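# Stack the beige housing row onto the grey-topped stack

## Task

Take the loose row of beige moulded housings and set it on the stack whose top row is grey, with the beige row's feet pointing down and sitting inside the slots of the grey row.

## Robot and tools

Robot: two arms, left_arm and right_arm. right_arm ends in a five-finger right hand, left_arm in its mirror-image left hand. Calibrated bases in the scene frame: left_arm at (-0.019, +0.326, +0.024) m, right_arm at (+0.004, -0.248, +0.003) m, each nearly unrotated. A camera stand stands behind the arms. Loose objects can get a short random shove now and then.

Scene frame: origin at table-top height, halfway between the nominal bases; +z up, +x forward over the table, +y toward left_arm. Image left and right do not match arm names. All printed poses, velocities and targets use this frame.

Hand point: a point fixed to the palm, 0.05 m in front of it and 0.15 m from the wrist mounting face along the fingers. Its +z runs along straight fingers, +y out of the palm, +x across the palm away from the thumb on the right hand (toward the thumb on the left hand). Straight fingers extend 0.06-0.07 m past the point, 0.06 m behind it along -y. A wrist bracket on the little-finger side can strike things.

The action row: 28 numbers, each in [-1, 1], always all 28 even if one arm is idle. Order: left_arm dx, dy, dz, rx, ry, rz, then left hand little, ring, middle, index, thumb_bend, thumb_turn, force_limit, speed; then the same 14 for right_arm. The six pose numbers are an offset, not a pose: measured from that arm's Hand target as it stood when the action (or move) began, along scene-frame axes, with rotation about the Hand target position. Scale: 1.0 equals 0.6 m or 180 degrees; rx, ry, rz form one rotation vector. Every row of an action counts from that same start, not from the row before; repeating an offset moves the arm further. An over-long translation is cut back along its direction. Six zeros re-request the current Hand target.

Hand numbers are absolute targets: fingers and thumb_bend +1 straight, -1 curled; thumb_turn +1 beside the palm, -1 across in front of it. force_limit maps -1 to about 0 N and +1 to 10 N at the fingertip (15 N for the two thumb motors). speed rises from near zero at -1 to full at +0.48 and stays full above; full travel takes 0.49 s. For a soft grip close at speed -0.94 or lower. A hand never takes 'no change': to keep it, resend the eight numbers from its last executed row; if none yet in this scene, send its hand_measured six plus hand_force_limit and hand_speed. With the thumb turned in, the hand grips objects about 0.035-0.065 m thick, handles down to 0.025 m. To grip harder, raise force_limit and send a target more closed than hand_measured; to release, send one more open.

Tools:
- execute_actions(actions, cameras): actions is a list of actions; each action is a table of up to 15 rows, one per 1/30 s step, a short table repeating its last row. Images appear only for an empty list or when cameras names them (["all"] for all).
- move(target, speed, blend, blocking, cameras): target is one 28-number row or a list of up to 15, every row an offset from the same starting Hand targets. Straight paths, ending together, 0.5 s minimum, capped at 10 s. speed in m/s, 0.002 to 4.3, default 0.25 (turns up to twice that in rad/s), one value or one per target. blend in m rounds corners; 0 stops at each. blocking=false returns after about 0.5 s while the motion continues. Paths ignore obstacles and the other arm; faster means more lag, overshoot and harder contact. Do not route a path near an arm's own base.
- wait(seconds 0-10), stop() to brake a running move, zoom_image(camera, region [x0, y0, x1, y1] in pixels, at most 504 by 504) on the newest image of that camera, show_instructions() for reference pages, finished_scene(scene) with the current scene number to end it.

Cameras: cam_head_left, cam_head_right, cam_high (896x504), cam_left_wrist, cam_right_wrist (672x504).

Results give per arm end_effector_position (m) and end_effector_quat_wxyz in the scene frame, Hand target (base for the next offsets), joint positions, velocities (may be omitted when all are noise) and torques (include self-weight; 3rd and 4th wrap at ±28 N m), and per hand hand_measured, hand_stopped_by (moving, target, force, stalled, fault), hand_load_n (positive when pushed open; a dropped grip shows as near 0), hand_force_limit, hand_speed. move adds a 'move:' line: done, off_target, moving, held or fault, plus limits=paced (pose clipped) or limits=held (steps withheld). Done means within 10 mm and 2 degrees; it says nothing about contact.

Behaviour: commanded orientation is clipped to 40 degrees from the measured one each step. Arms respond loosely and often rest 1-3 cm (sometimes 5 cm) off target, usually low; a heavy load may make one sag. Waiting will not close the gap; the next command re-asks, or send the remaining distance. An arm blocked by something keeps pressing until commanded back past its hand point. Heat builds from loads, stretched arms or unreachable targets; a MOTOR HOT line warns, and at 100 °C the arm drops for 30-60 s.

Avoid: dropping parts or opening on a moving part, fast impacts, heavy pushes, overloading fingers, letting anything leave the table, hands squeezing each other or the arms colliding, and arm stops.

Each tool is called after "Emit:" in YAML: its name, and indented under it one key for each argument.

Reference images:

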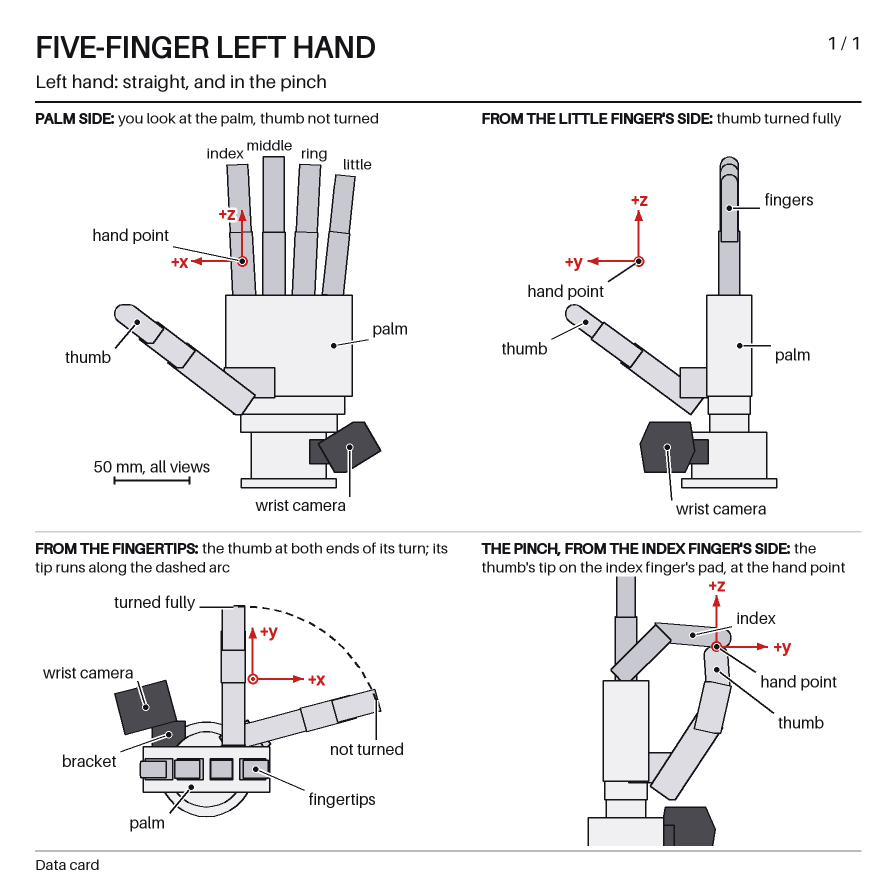

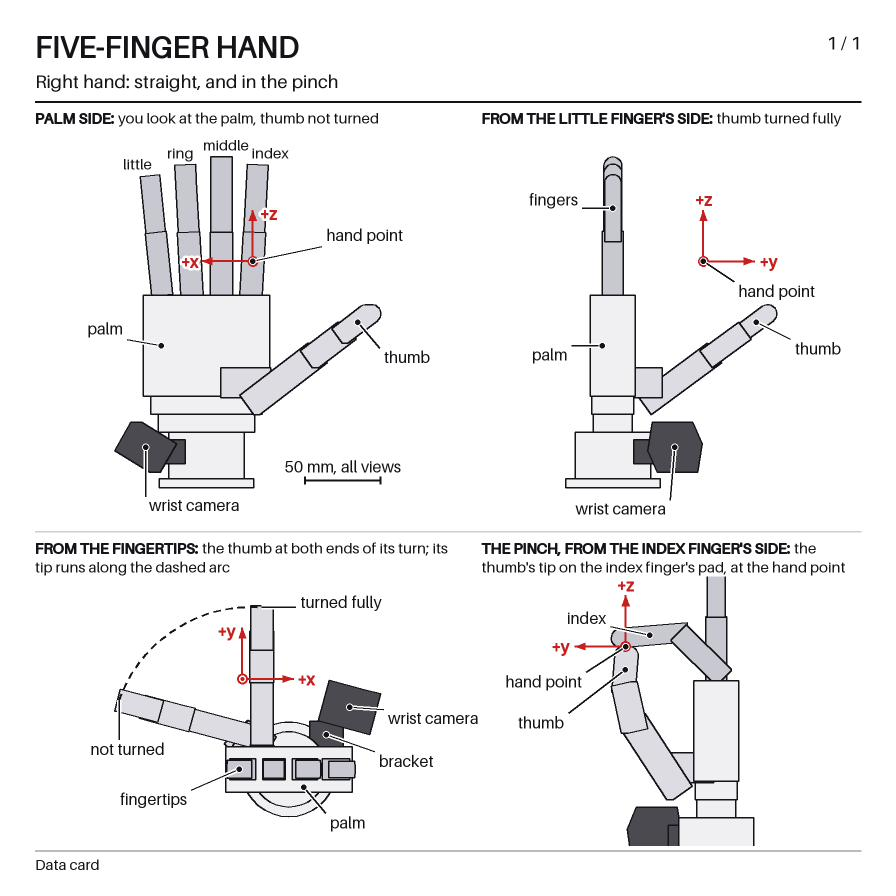

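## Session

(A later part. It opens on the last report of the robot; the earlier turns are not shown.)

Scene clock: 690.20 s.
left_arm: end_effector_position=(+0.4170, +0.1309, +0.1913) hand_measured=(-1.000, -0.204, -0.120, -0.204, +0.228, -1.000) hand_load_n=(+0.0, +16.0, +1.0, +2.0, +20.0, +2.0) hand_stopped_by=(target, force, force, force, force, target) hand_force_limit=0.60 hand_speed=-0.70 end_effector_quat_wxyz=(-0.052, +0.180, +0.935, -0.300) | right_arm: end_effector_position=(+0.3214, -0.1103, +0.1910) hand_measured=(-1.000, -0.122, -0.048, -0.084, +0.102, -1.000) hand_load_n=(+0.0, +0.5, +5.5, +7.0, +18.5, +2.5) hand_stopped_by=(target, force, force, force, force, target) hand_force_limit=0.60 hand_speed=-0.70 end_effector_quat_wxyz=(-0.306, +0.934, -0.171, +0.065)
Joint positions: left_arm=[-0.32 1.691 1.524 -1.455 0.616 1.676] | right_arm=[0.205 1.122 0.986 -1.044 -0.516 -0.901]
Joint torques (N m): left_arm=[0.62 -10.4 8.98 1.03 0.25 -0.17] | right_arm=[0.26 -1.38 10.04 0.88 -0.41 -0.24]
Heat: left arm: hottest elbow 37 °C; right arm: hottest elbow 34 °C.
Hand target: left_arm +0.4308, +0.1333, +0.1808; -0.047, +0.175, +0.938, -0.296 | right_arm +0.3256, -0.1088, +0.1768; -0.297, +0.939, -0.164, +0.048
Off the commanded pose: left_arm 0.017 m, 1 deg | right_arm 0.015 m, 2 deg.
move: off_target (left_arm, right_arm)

Emit:
move:
  target: [0.008,-0.001,0,0,0,0,-1,-0.4,-0.4,-0.4,-0.6,-1,0.6,-0.7,0.0,-0.001,0,0,0,0,-1,-0.4,-0.4,-0.4,-0.6,-1,0.6,-0.7]
  speed: 0.03

Emit:
move:
  target: [0.008,-0.001,0,0,0,0,-1,-0.4,-0.4,-0.4,-0.6,-1,0.6,-0.7,0.004,-0.001,0,0,0,0,-1,-0.4,-0.4,-0.4,-0.6,-1,0.6,-0.7]
  speed: 0.03

Emit:
move:
  target: [0.008,-0.001,0,0,0,0,-1,-0.4,-0.4,-0.4,-0.6,-1,0.6,-0.7,0.004,-0.001,0,0,0,0,-1,-0.4,-0.4,-0.4,-0.6,-1,0.6,-0.7]
  speed: 0.03

Scene clock: 692.43 s.
left_arm: end_effector_position=(+0.4171, +0.1311, +0.1913) hand_measured=(-1.000, -0.204, -0.120, -0.204, +0.228, -1.000) hand_load_n=(+0.0, +16.0, +1.0, +2.0, +20.0, +2.0) hand_stopped_by=(target, force, force, force, force, target) hand_force_limit=0.60 hand_speed=-0.70 end_effector_quat_wxyz=(-0.052, +0.180, +0.935, -0.300) | right_arm: end_effector_position=(+0.3214, -0.1103, +0.1911) hand_measured=(-1.000, -0.122, -0.048, -0.084, +0.102, -1.000) hand_load_n=(+0.0, +0.5, +6.0, +7.0, +18.0, +2.5) hand_stopped_by=(target, force, force, force, force, target) hand_force_limit=0.60 hand_speed=-0.70 end_effector_quat_wxyz=(-0.306, +0.934, -0.172, +0.064)
Joint positions: left_arm=[-0.32 1.691 1.524 -1.455 0.616 1.676] | right_arm=[0.204 1.122 0.986 -1.044 -0.517 -0.901]
Joint torques (N m): left_arm=[0.67 -9.41 10.26 0.87 0.25 -0.15] | right_arm=[0.21 -1.38 10.03 0.83 -0.39 -0.26]
Heat: left arm: hottest elbow 37 °C; right arm: hottest elbow 34 °C.
Hand target: left_arm +0.4357, +0.1328, +0.1808; -0.047, +0.174, +0.938, -0.296 | right_arm +0.3256, -0.1094, +0.1768; -0.298, +0.939, -0.164, +0.048
Off the commanded pose: left_arm 0.021 m, 1 deg | right_arm 0.015 m, 2 deg.
move: off_target (left_arm, right_arm)

Scene clock: 693.13 s.
left_arm: end_effector_position=(+0.4179, +0.1318, +0.1911) hand_measured=(-1.000, -0.204, -0.120, -0.204, +0.228, -1.000) hand_load_n=(+0.0, +15.0, +1.0, +2.5, +20.5, +3.0) hand_stopped_by=(target, force, force, force, force, target) hand_force_limit=0.60 hand_speed=-0.70 end_effector_quat_wxyz=(-0.053, +0.178, +0.936, -0.300) | right_arm: end_effector_position=(+0.3233, -0.1101, +0.1909) hand_measured=(-1.000, -0.122, -0.048, -0.084, +0.102, -1.000) hand_load_n=(+0.0, +1.0, +6.0, +7.0, +18.0, +2.5) hand_stopped_by=(target, force, force, force, force, target) hand_force_limit=0.60 hand_speed=-0.70 end_effector_quat_wxyz=(-0.307, +0.934, -0.171, +0.064)
Joint positions: left_arm=[-0.318 1.693 1.527 -1.456 0.616 1.675] | right_arm=[0.202 1.129 0.99 -1.044 -0.52 -0.904]
Joint torques (N m): left_arm=[0.67 -8.7 11.36 0.76 0.24 -0.12] | right_arm=[0.03 -1.44 10.11 0.81 -0.32 -0.26]
Heat: left arm: hottest elbow 37 °C; right arm: hottest elbow 34 °C.
Hand target: left_arm +0.4405, +0.1322, +0.1808; -0.047, +0.174, +0.938, -0.296 | right_arm +0.3279, -0.1100, +0.1767; -0.297, +0.939, -0.164, +0.048
Off the commanded pose: left_arm 0.025 m, 1 deg | right_arm 0.015 m, 2 deg.
move: off_target (left_arm, right_arm)

Scene clock: 693.83 s.
left_arm: end_effector_position=(+0.4195, +0.1317, +0.1913) hand_measured=(-1.000, -0.204, -0.122, -0.204, +0.228, -1.000) hand_load_n=(+0.0, +13.5, +0.5, +2.5, +20.0, +3.5) hand_stopped_by=(target, force, force, force, force, target) hand_force_limit=0.60 hand_speed=-0.70 end_effector_quat_wxyz=(-0.056, +0.177, +0.936, -0.299) | right_arm: end_effector_position=(+0.3247, -0.1100, +0.1911) hand_measured=(-1.000, -0.122, -0.048, -0.084, +0.102, -1.000) hand_load_n=(+0.0, +0.5, +5.5, +7.5, +17.5, +3.0) hand_stopped_by=(target, force, force, force, force, target) hand_force_limit=0.60 hand_speed=-0.70 end_effector_quat_wxyz=(-0.308, +0.934, -0.171, +0.063)
Joint positions: left_arm=[-0.317 1.703 1.539 -1.467 0.616 1.675] | right_arm=[0.201 1.133 0.994 -1.044 -0.523 -0.906]
Joint torques (N m): left_arm=[0.73 -8.59 11.73 0.94 0.24 -0.11] | right_arm=[-0.03 -1.38 10.28 0.8 -0.23 -0.28]
Heat: left arm: hottest elbow 37 °C; right arm: hottest elbow 34 °C.
Hand target: left_arm +0.4453, +0.1314, +0.1808; -0.047, +0.174, +0.938, -0.296 | right_arm +0.3305, -0.1106, +0.1768; -0.297, +0.939, -0.164, +0.048
Off the commanded pose: left_arm 0.028 m, 1 deg | right_arm 0.015 m, 2 deg.
move: off_target (left_arm, right_arm)

Emit:
move:
  target: [-0.038,0.0,0.026,0,0,0,-1,-0.4,-0.4,-0.4,-0.6,-1,0.6,-0.7,-0.0097,0,0.032,0,0,0,-1,-0.4,-0.4,-0.4,-0.6,-1,0.6,-0.7]
  speed: 0.04

Emit:
move:
  target: [0,0,0,0,0,0,-1,-0.1,-0.1,-0.1,0.5,-1,0.6,-0.9,0,0,0,0,0,0,-1,-0.1,-0.1,-0.1,0.5,-1,0.6,-0.9]
  speed: 0.04
  cameras: ["all"]

Scene clock: 698.20 s.
left_arm: end_effector_position=(+0.4193, +0.1318, +0.1920) hand_measured=(-1.000, -0.204, -0.122, -0.204, +0.228, -1.000) hand_load_n=(-0.5, +14.0, +1.0, +3.5, +20.0, +3.0) hand_stopped_by=(target, force, force, force, force, target) hand_force_limit=0.60 hand_speed=-0.70 end_effector_quat_wxyz=(-0.056, +0.177, +0.936, -0.299) | right_arm: end_effector_position=(+0.3237, -0.1107, +0.1923) hand_measured=(-1.000, -0.122, -0.048, -0.084, +0.102, -1.000) hand_load_n=(+0.0, +0.5, +7.5, +10.5, +18.0, +3.5) hand_stopped_by=(target, force, force, force, force, target) hand_force_limit=0.60 hand_speed=-0.70 end_effector_quat_wxyz=(-0.305, +0.936, -0.169, +0.056)
Joint positions: left_arm=[-0.317 1.701 1.539 -1.467 0.616 1.675] | right_arm=[0.201 1.141 1.005 -1.065 -0.523 -0.916]
Joint torques (N m): left_arm=[-0.15 -13.57 8.36 0.47 0.28 -0.26] | right_arm=[0.26 -3.84 12.14 -0.42 -0.17 -0.12]
Heat: left arm: hottest elbow 37 °C; right arm: hottest elbow 34 °C.
Hand target: left_arm +0.4226, +0.1315, +0.1964; -0.047, +0.174, +0.938, -0.296 | right_arm +0.3247, -0.1106, +0.1960; -0.297, +0.939, -0.164, +0.048
Off the commanded pose: left_arm 0.005 m, 1 deg | right_arm 0.004 m, 1 deg.
move: done

Scene clock: 701.27 s.
left_arm: end_effector_position=(+0.4185, +0.1311, +0.1922) hand_measured=(-1.000, -0.100, -0.100, -0.100, +0.500, -1.000) hand_load_n=(+0.0, +0.0, +1.0, +0.0, +0.0, +0.0) hand_stopped_by=(target, target, target, target, target, target) hand_force_limit=0.60 hand_speed=-0.90 end_effector_quat_wxyz=(-0.057, +0.174, +0.937, -0.298) | right_arm: end_effector_position=(+0.3208, -0.1111, +0.1915) hand_measured=(-1.000, -0.100, -0.054, -0.086, +0.500, -1.000) hand_load_n=(+0.0, +0.0, +0.0, +1.5, +0.0, +0.0) hand_stopped_by=(target, target, force, force, target, target) hand_force_limit=0.60 hand_speed=-0.90 end_effector_quat_wxyz=(-0.302, +0.937, -0.169, +0.051)
Joint positions: left_arm=[-0.319 1.701 1.539 -1.467 0.615 1.667] | right_arm=[0.202 1.142 1.005 -1.077 -0.523 -0.919]
Joint torques (N m): left_arm=[-0.03 -13.51 8.36 0.46 0.32 -0.17] | right_arm=[0.21 -3.9 12.12 -0.02 -0.17 -0.1]
Heat: left arm: hottest elbow 37 °C; right arm: hottest elbow 34 °C.
Hand target: left_arm +0.4226, +0.1315, +0.1964; -0.047, +0.174, +0.938, -0.296 | right_arm +0.3246, -0.1107, +0.1960; -0.297, +0.939, -0.164, +0.048
Off the commanded pose: left_arm 0.006 m, 1 deg | right_arm 0.006 m, 1 deg.
move: done

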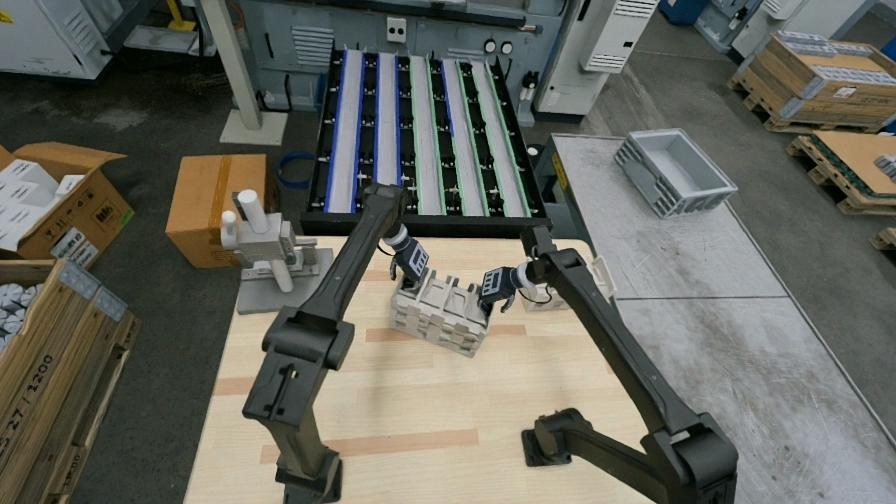

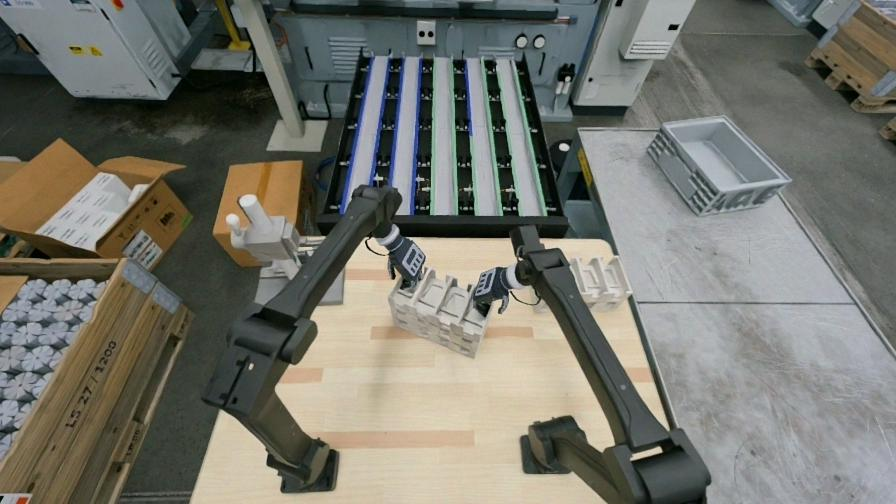

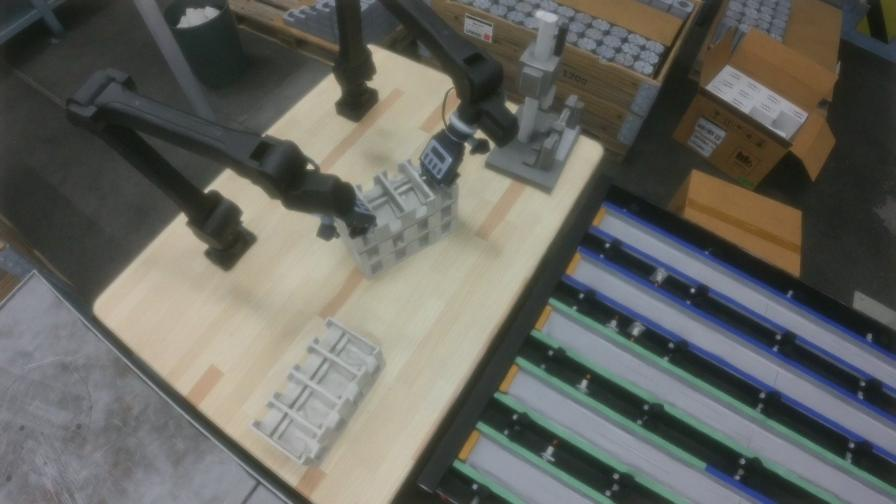

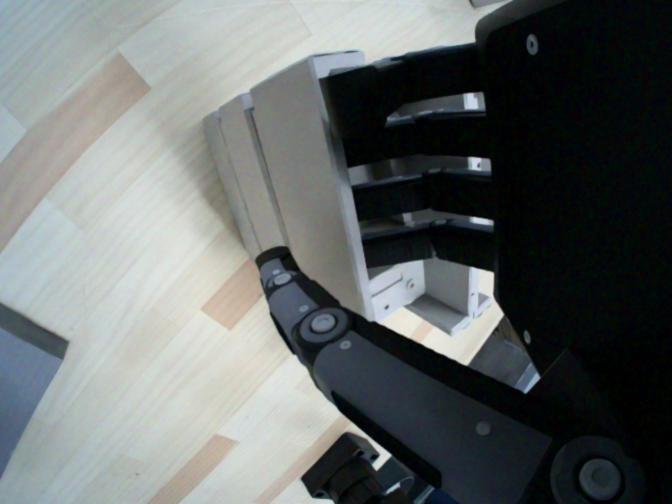

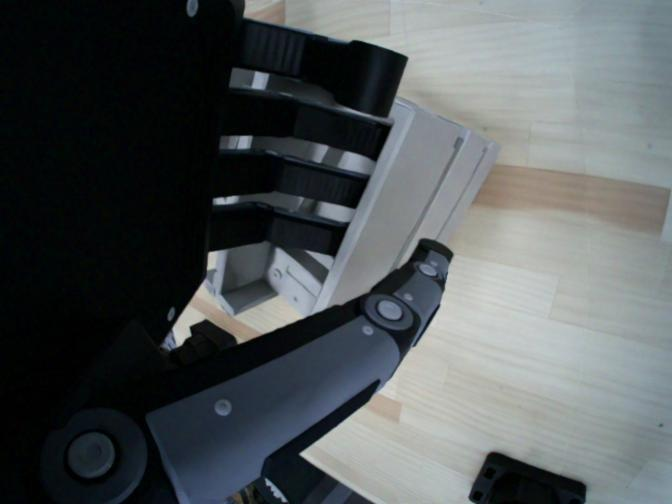

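Emit:
move:
  target: [0,0,0,0,0,0,-1,0.1,0.1,0.1,0.5,-1,0.6,-0.7,0,0,0,0,0,0,-1,0.1,0.1,0.1,0.5,-1,0.6,-0.7]
  speed: 0.04

Emit:
move:
  target:
    - [0,0.01,0.08,0,0,0,-1,0.1,0.1,0.1,0.5,-1,0.6,-0.7,0,-0.01,0.08,0,0,0,-1,0.1,0.1,0.1,0.5,-1,0.6,-0.7]
    - [-0.03,0.06,0.22,0,0,0,-1,0.1,0.1,0.1,0.5,-1,0.6,-0.7,-0.03,-0.06,0.22,0,0,0,-1,0.1,0.1,0.1,0.5,-1,0.6,-0.7]
  speed: 0.1
  cameras: ["all"]

Scene clock: 703.43 s.
left_arm: end_effector_position=(+0.4203, +0.1378, +0.1997) hand_measured=(-1.000, +0.100, +0.100, +0.100, +0.500, -1.000) hand_load_n=(+0.0, +0.0, -3.5, +0.0, +0.0, +0.0) hand_stopped_by=(target, target, target, target, target, target) hand_force_limit=0.60 hand_speed=-0.70 end_effector_quat_wxyz=(-0.046, +0.172, +0.939, -0.294) | right_arm: end_effector_position=(+0.3174, -0.1127, +0.1918) hand_measured=(-1.000, +0.100, +0.100, +0.100, +0.500, -1.000) hand_load_n=(+0.0, +0.0, -1.0, +0.0, +0.0, +0.0) hand_stopped_by=(target, target, target, target, target, target) hand_force_limit=0.60 hand_speed=-0.70 end_effector_quat_wxyz=(-0.298, +0.938, -0.171, +0.046)
Joint positions: left_arm=[-0.309 1.683 1.539 -1.466 0.603 1.665] | right_arm=[0.201 1.142 1.007 -1.093 -0.519 -0.919]
Joint torques (N m): left_arm=[-0.79 -11.75 8.4 0.49 0.69 -0.16] | right_arm=[0.21 -3.78 11.92 0.58 -0.33 -0.1]
Heat: left arm: hottest elbow 36 °C; right arm: hottest elbow 34 °C.
Hand target: left_arm +0.4226, +0.1316, +0.1964; -0.047, +0.174, +0.938, -0.296 | right_arm +0.3246, -0.1106, +0.1959; -0.297, +0.939, -0.164, +0.048
Off the commanded pose: left_arm 0.007 m, 0 deg | right_arm 0.009 m, 1 deg.
move: done

Scene clock: 705.77 s.
left_arm: end_effector_position=(+0.3946, +0.1659, +0.3035) hand_measured=(-1.000, +0.100, +0.100, +0.100, +0.500, -1.000) hand_load_n=(+0.0, +0.0, +0.5, +0.0, +0.0, +0.5) hand_stopped_by=(target, target, target, target, target, target) hand_force_limit=0.60 hand_speed=-0.70 end_effector_quat_wxyz=(-0.027, +0.160, +0.942, -0.293) | right_arm: end_effector_position=(+0.2990, -0.1451, +0.3119) hand_measured=(-1.000, +0.100, +0.100, +0.100, +0.500, -1.000) hand_load_n=(+0.0, +0.0, +0.0, +0.5, +0.0, +0.5) hand_stopped_by=(target, target, target, target, target, target) hand_force_limit=0.60 hand_speed=-0.70 end_effector_quat_wxyz=(-0.292, +0.940, -0.172, +0.030)
Joint positions: left_arm=[-0.267 1.567 1.672 -1.691 0.597 1.674] | right_arm=[0.112 1.124 1.315 -1.507 -0.545 -1.027]
Joint torques (N m): left_arm=[0.44 -12.1 12.66 -0.12 0.48 -0.18] | right_arm=[-0.79 -4.66 13.35 0.39 -0.56 -0.11]
Heat: left arm: hottest elbow 37 °C; right arm: hottest elbow 35 °C.
Hand target: left_arm +0.4045, +0.1675, +0.3283; -0.048, +0.174, +0.938, -0.296 | right_arm +0.3066, -0.1467, +0.3279; -0.298, +0.939, -0.164, +0.048
Off the commanded pose: left_arm 0.027 m, 3 deg | right_arm 0.018 m, 2 deg.
joint sent to its limit (left arm) — joint 4 (wrist pitch), lower limit. The joint targets are off in orientation, not in position.
move: off_target (left_arm, right_arm)

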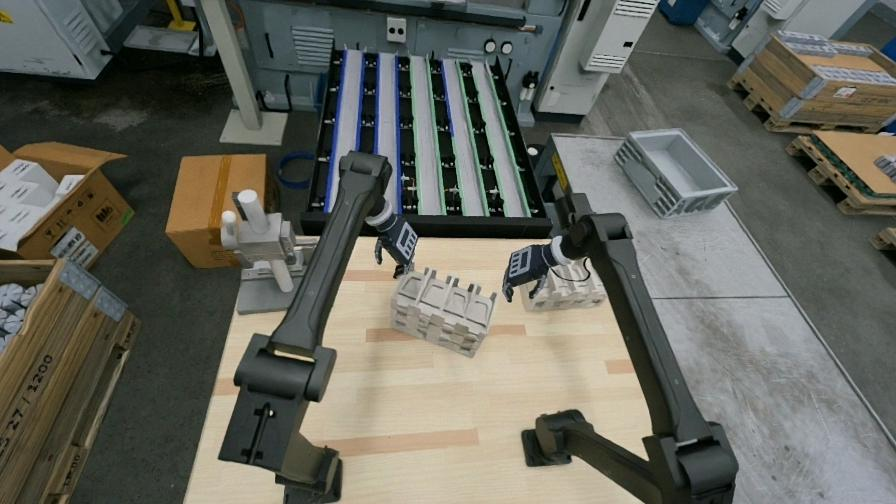

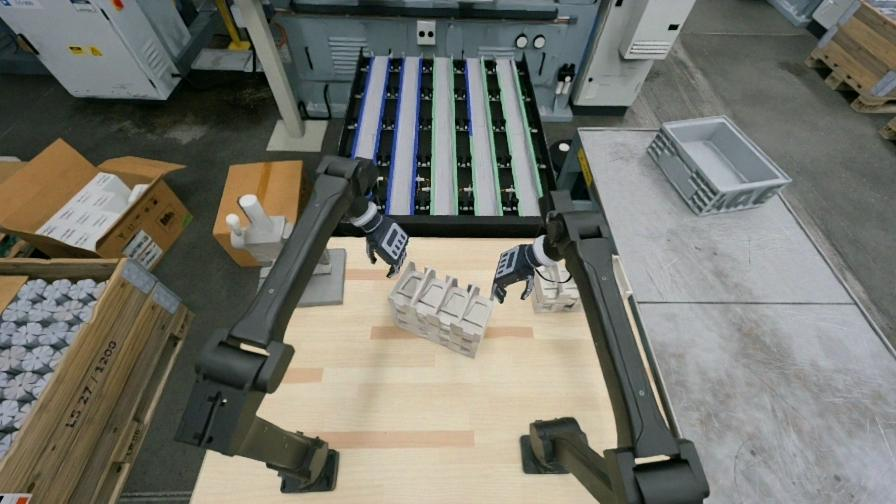

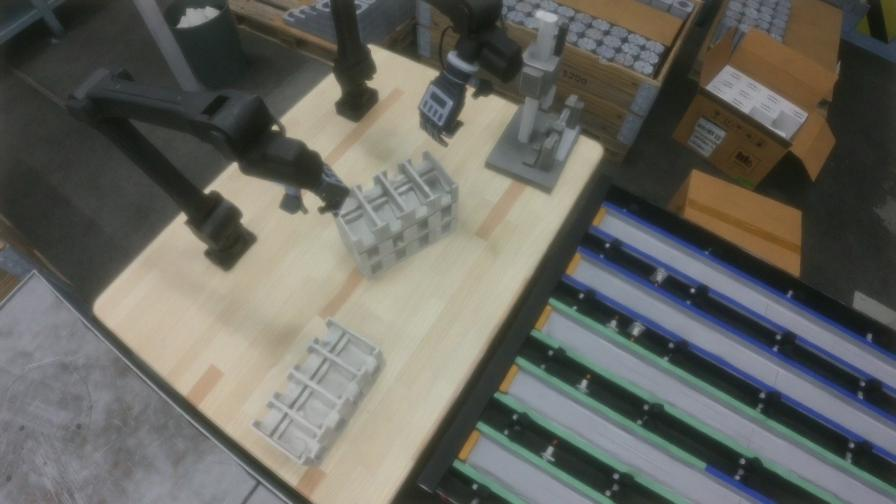

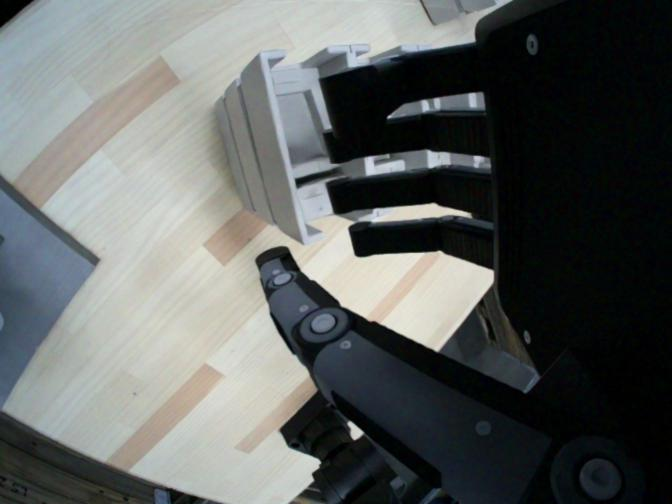

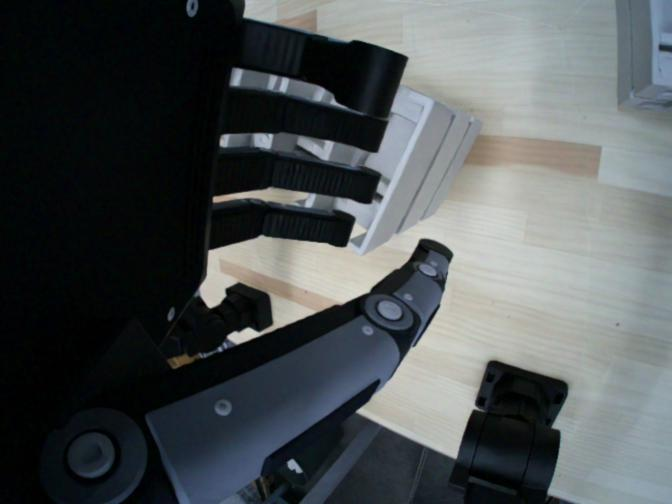

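Emit:
zoom_image:
  camera: "cam_head_left"
  region: [380, 260, 510, 365]

Emit:
zoom_image:
  camera: "cam_head_left"
  region: [382, 280, 442, 340]

Emit:
zoom_image:
  camera: "cam_head_left"
  region: [440, 310, 500, 370]

Emit:
zoom_image:
  camera: "cam_high"
  region: [330, 150, 470, 290]

Emit:
zoom_image:
  camera: "cam_high"
  region: [335, 210, 405, 280]

Emit:
zoom_image:
  camera: "cam_high"
  region: [390, 180, 460, 250]

Scaled by 3.877 from the camera's 896x504 image, which has a finer 1280x720 frame.

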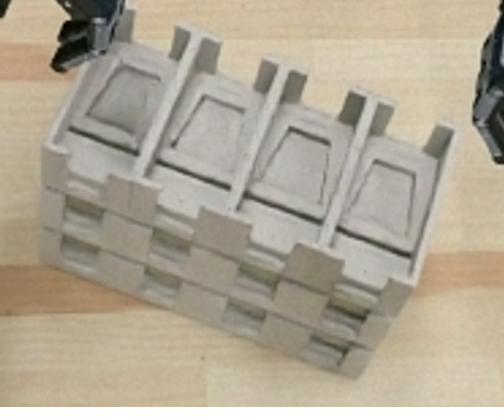

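Scaled by 8.400 from the camera's 896x504 image, which has a finer 1280x720 frame.

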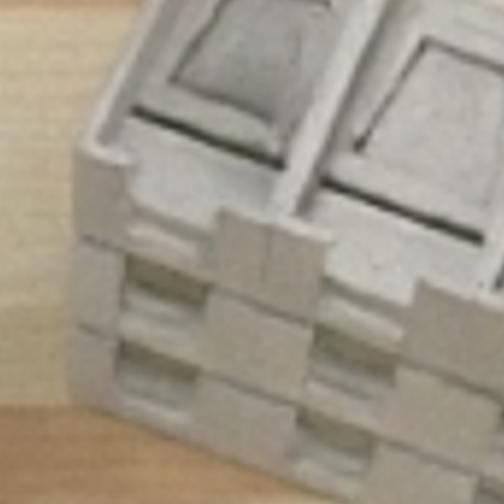

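Scaled by 8.400 from the camera's 896x504 image, which has a finer 1280x720 frame.

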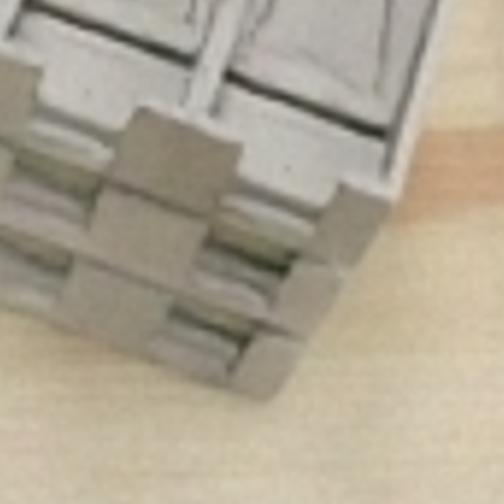

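Scaled by 3.600 from the camera's 896x504 image, which has a finer 1280x720 frame.

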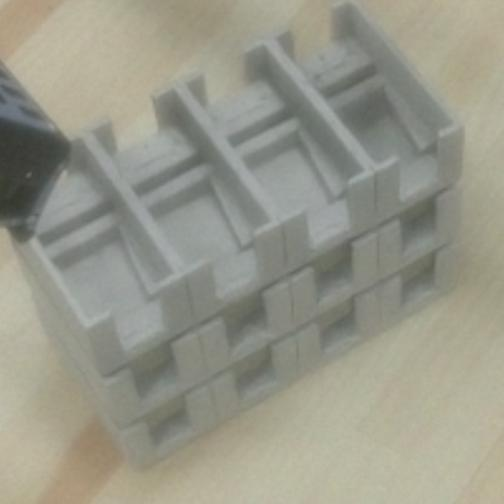

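Scaled by 7.200 from the camera's 896x504 image, which has a finer 1280x720 frame.

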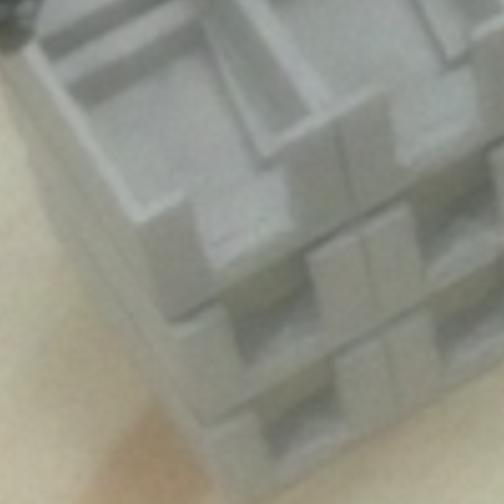

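Scaled by 7.200 from the camera's 896x504 image, which has a finer 1280x720 frame.

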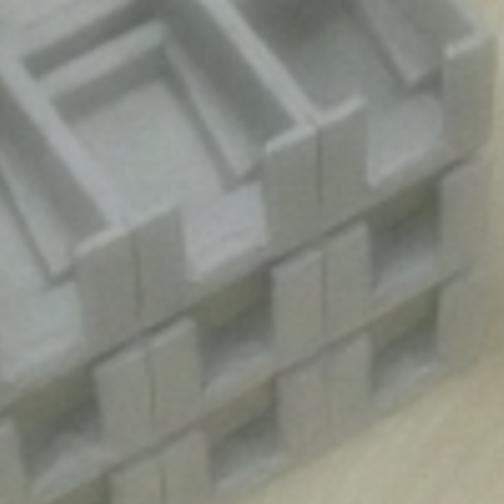

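Emit:
zoom_image:
  camera: "cam_high"
  region: [425, 170, 465, 240]

Emit:
zoom_image:
  camera: "cam_high"
  region: [340, 210, 380, 290]

Emit:
zoom_image:
  camera: "cam_head_left"
  region: [385, 285, 415, 335]

Emit:
zoom_image:
  camera: "cam_head_left"
  region: [460, 315, 495, 365]

Scaled by 7.200 from the camera's 896x504 image, which has a finer 1280x720 frame.

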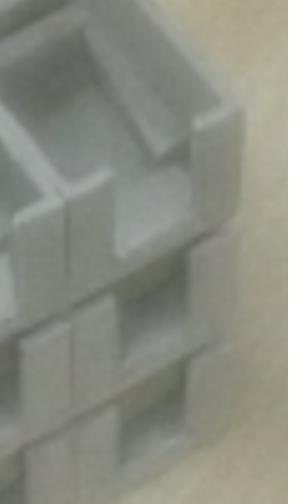

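Scaled by 6.300 from the camera's 896x504 image, which has a finer 1280x720 frame.

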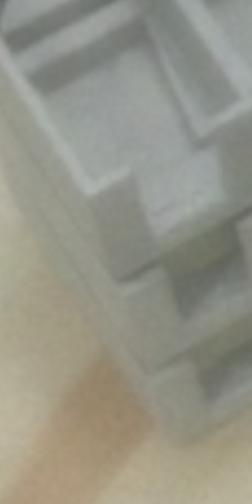

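Scaled by 10.080 from the camera's 896x504 image, which has a finer 1280x720 frame.

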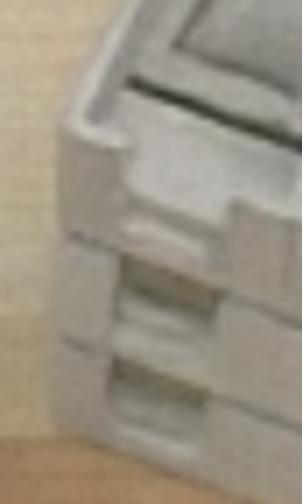

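Scaled by 10.080 from the camera's 896x504 image, which has a finer 1280x720 frame.

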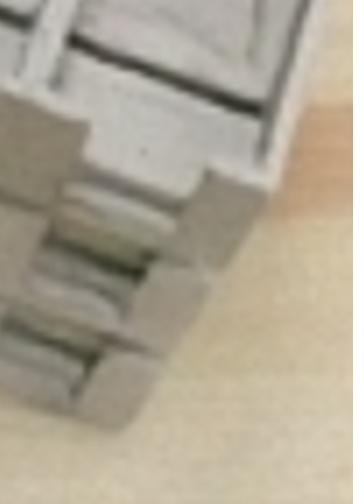

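Emit:
move:
  target:
    - [-0.03,0.08,0.0,0,0,0,-1,0.1,0.1,0.1,0.5,-1,0.6,-0.7,-0.06,-0.12,0.0,0,0,0,-1,0.1,0.1,0.1,0.5,-1,0.6,-0.7]
    - [-0.03,0.08,0.0,0,0,0,-1,0.1,0.1,0.1,0.5,-1,0.6,-0.7,-0.06,-0.14,-0.16,0,0,0,1,1,1,1,0.5,-1,0.6,0]
  speed: 0.12
  cameras: ["all"]

Scene clock: 722.13 s.
left_arm: end_effector_position=(+0.3916, +0.2121, +0.3236) hand_measured=(-1.000, +0.100, +0.100, +0.100, +0.500, -1.000) hand_load_n=(+0.0, +0.0, +0.0, +0.0, +0.0, +0.0) hand_stopped_by=(target, target, target, target, target, target) hand_force_limit=0.60 hand_speed=-0.70 end_effector_quat_wxyz=(+0.019, +0.153, +0.945, -0.288) | right_arm: end_effector_position=(+0.2703, -0.2285, +0.2344) hand_measured=(+1.000, +1.000, +1.000, +1.000, +0.500, -1.000) hand_load_n=(+0.0, +0.0, +0.0, +0.0, +0.0, +0.0) hand_stopped_by=(target, target, target, target, target, target) hand_force_limit=0.60 hand_speed=0.00 end_effector_quat_wxyz=(-0.297, +0.939, -0.167, +0.044)
Joint positions: left_arm=[-0.172 1.484 1.637 -1.692 0.585 1.74] | right_arm=[-0.177 1.05 1.065 -1.487 -0.603 -1.368]
Joint torques (N m): left_arm=[0.26 -11.28 7.56 0.01 0.46 -0.03] | right_arm=[-0.79 -3.6 8.66 0.75 -0.6 -0.11]
Heat: left arm: hottest elbow 37 °C; right arm: hottest elbow 35 °C.
Hand target: left_arm +0.3866, +0.2156, +0.3284; -0.047, +0.174, +0.938, -0.296 | right_arm +0.2706, -0.2307, +0.2319; -0.298, +0.939, -0.164, +0.048
Off the commanded pose: left_arm 0.008 m, 8 deg | right_arm 0.003 m, 1 deg.
joint sent to its limit (left arm) — joint 4 (wrist pitch), lower limit. The joint targets are off in orientation, not in position.
move: off_target (left_arm)

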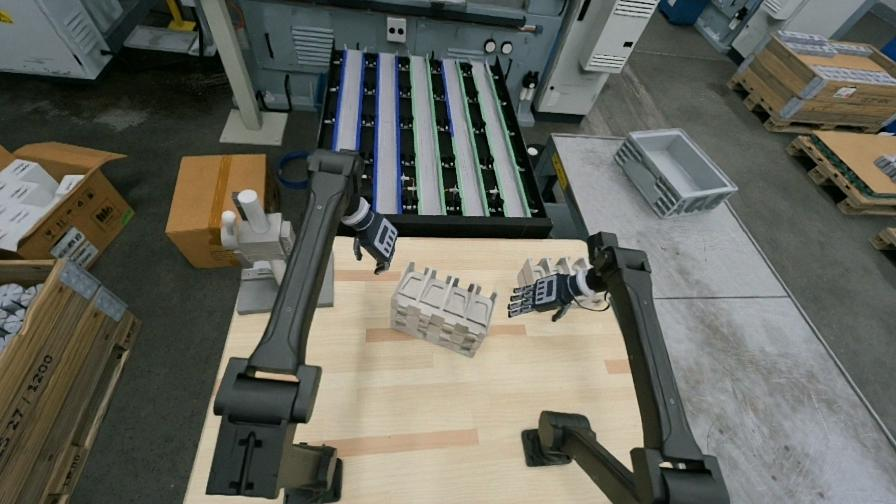

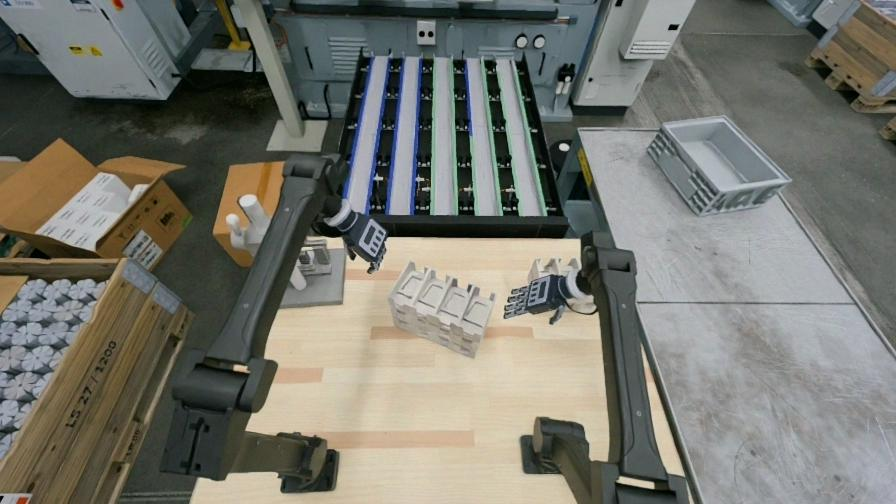

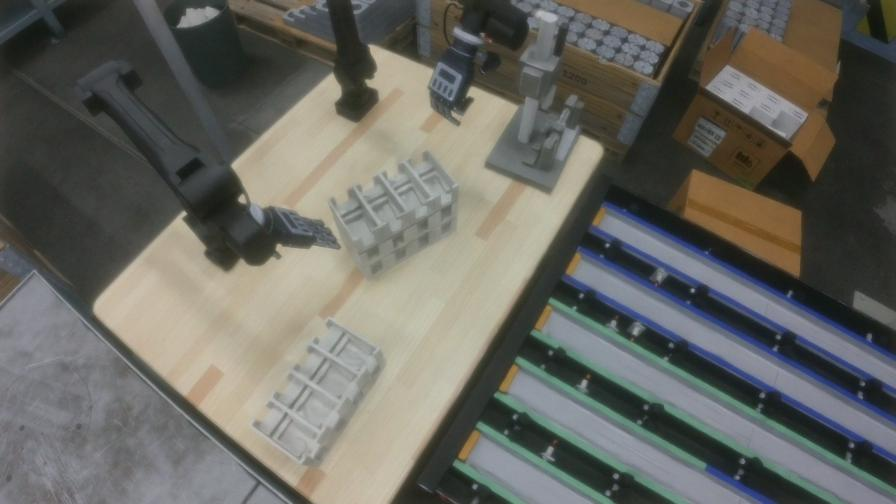

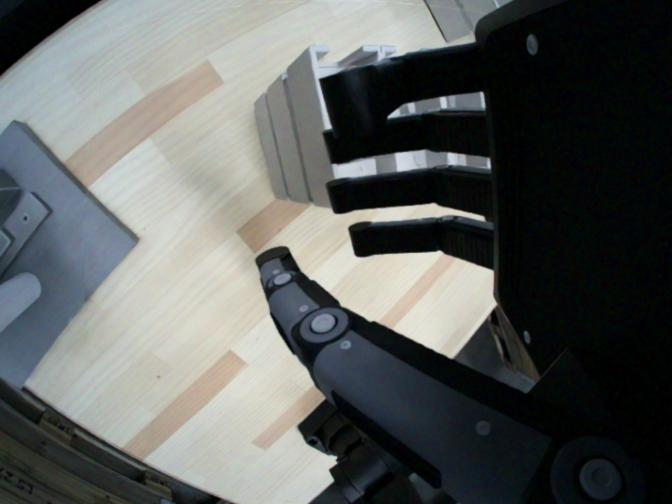

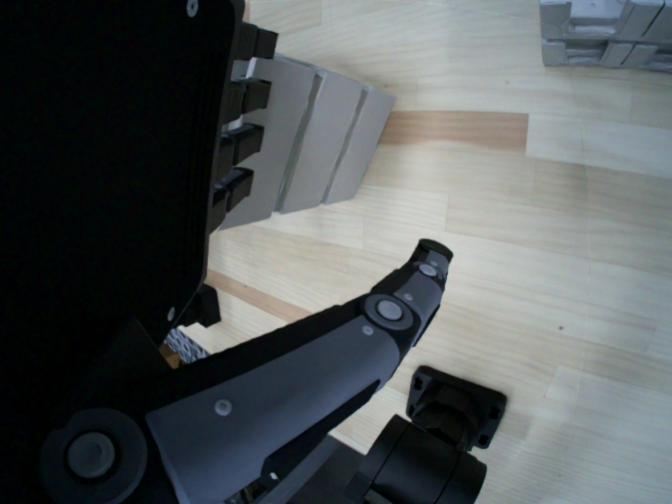

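Emit:
zoom_image:
  camera: "cam_right_wrist"
  region: [220, 40, 420, 240]

Emit:
zoom_image:
  camera: "cam_left_wrist"
  region: [240, 30, 420, 230]

Scaled by 2.520 from the camera's 672x504 image, which has a finer 960x720 frame.

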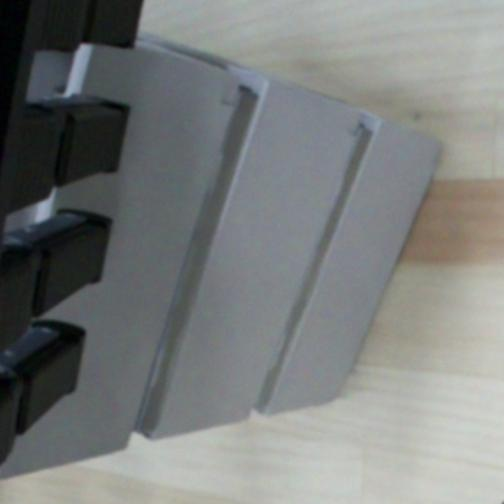

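Scaled by 2.520 from the camera's 672x504 image, which has a finer 960x720 frame.

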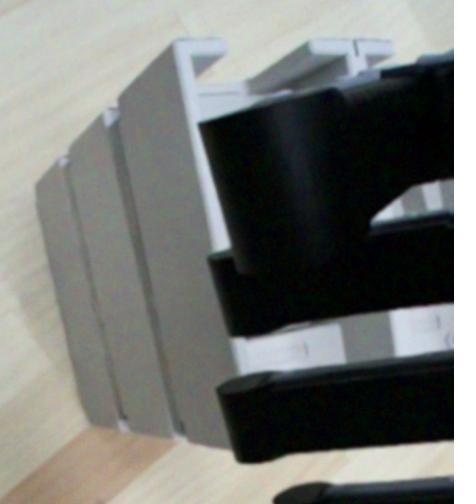

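Emit:
move:
  target: [0,0,0,0,0,0,-1,0.1,0.1,0.1,0.5,-1,0.6,-0.7,-0.021,0.0428,-0.0565,0,0,0,1,1,1,1,0.5,-1,0.6,0]
  speed: 0.08
  cameras: ["cam_high","cam_head_left","cam_right_wrist"]

Scene clock: 725.80 s.
left_arm: end_effector_position=(+0.3916, +0.2121, +0.3236) hand_measured=(-1.000, +0.100, +0.100, +0.100, +0.500, -1.000) hand_load_n=(+0.0, +0.0, +0.0, +0.0, +0.0, +0.0) hand_stopped_by=(target, target, target, target, target, target) hand_force_limit=0.60 hand_speed=-0.70 end_effector_quat_wxyz=(+0.019, +0.153, +0.945, -0.288) | right_arm: end_effector_position=(+0.2601, -0.2064, +0.2011) hand_measured=(+1.000, +1.000, +1.000, +1.000, +0.500, -1.000) hand_load_n=(+0.0, +0.0, +0.0, +0.0, +0.0, -0.5) hand_stopped_by=(target, target, target, target, target, target) hand_force_limit=0.60 hand_speed=0.00 end_effector_quat_wxyz=(-0.299, +0.939, -0.161, +0.049)
Joint positions: left_arm=[-0.172 1.484 1.637 -1.692 0.585 1.74] | right_arm=[-0.104 0.996 0.943 -1.359 -0.597 -1.289]
Joint torques (N m): left_arm=[0.26 -11.34 7.56 0.02 0.46 -0.03] | right_arm=[0.26 -3.14 8.55 0.84 -0.39 0.15]
Heat: left arm: hottest elbow 37 °C; right arm: hottest elbow 36 °C.
Hand target: left_arm +0.3866, +0.2156, +0.3284; -0.047, +0.174, +0.938, -0.296 | right_arm +0.2580, -0.2049, +0.1981; -0.298, +0.939, -0.164, +0.048
Off the commanded pose: left_arm 0.008 m, 8 deg | right_arm 0.004 m, 0 deg.
joint sent to its limit (left arm) — joint 4 (wrist pitch), lower limit. The joint targets are off in orientation, not in position.
move: off_target (left_arm)
Images, in order (width x height): cam_head_left 896x504, cam_high 896x504, cam_right_wrist 672x504.

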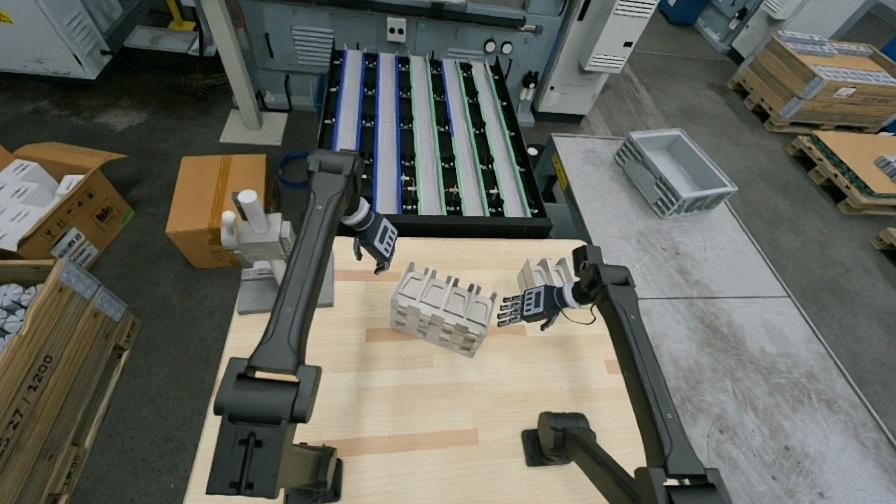

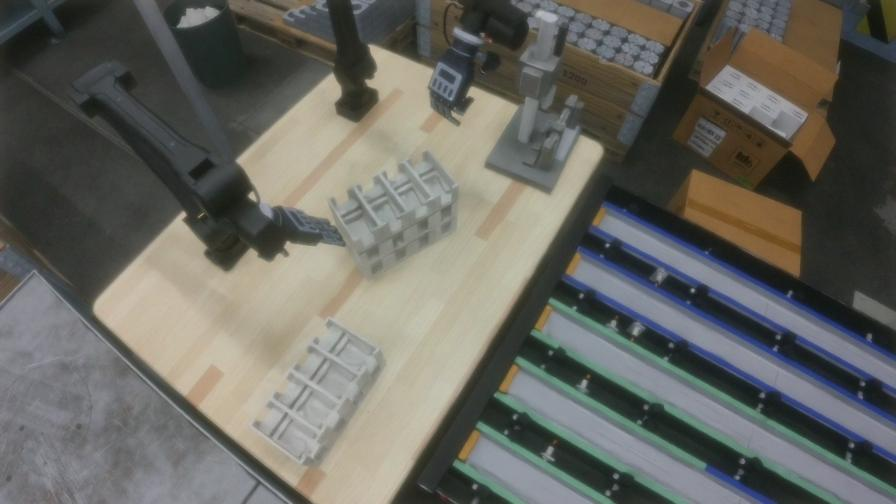

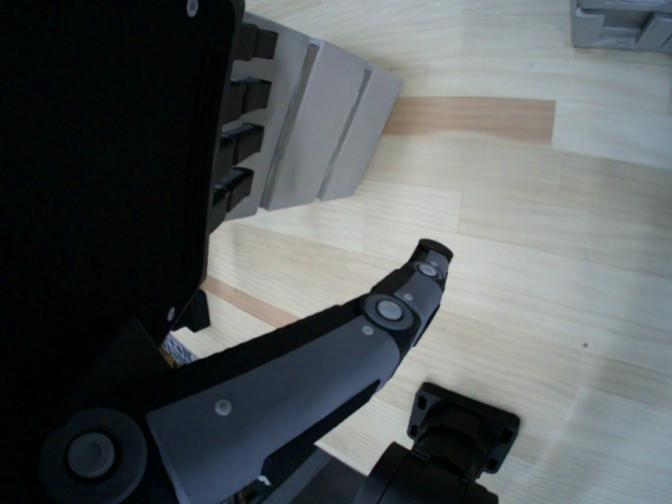

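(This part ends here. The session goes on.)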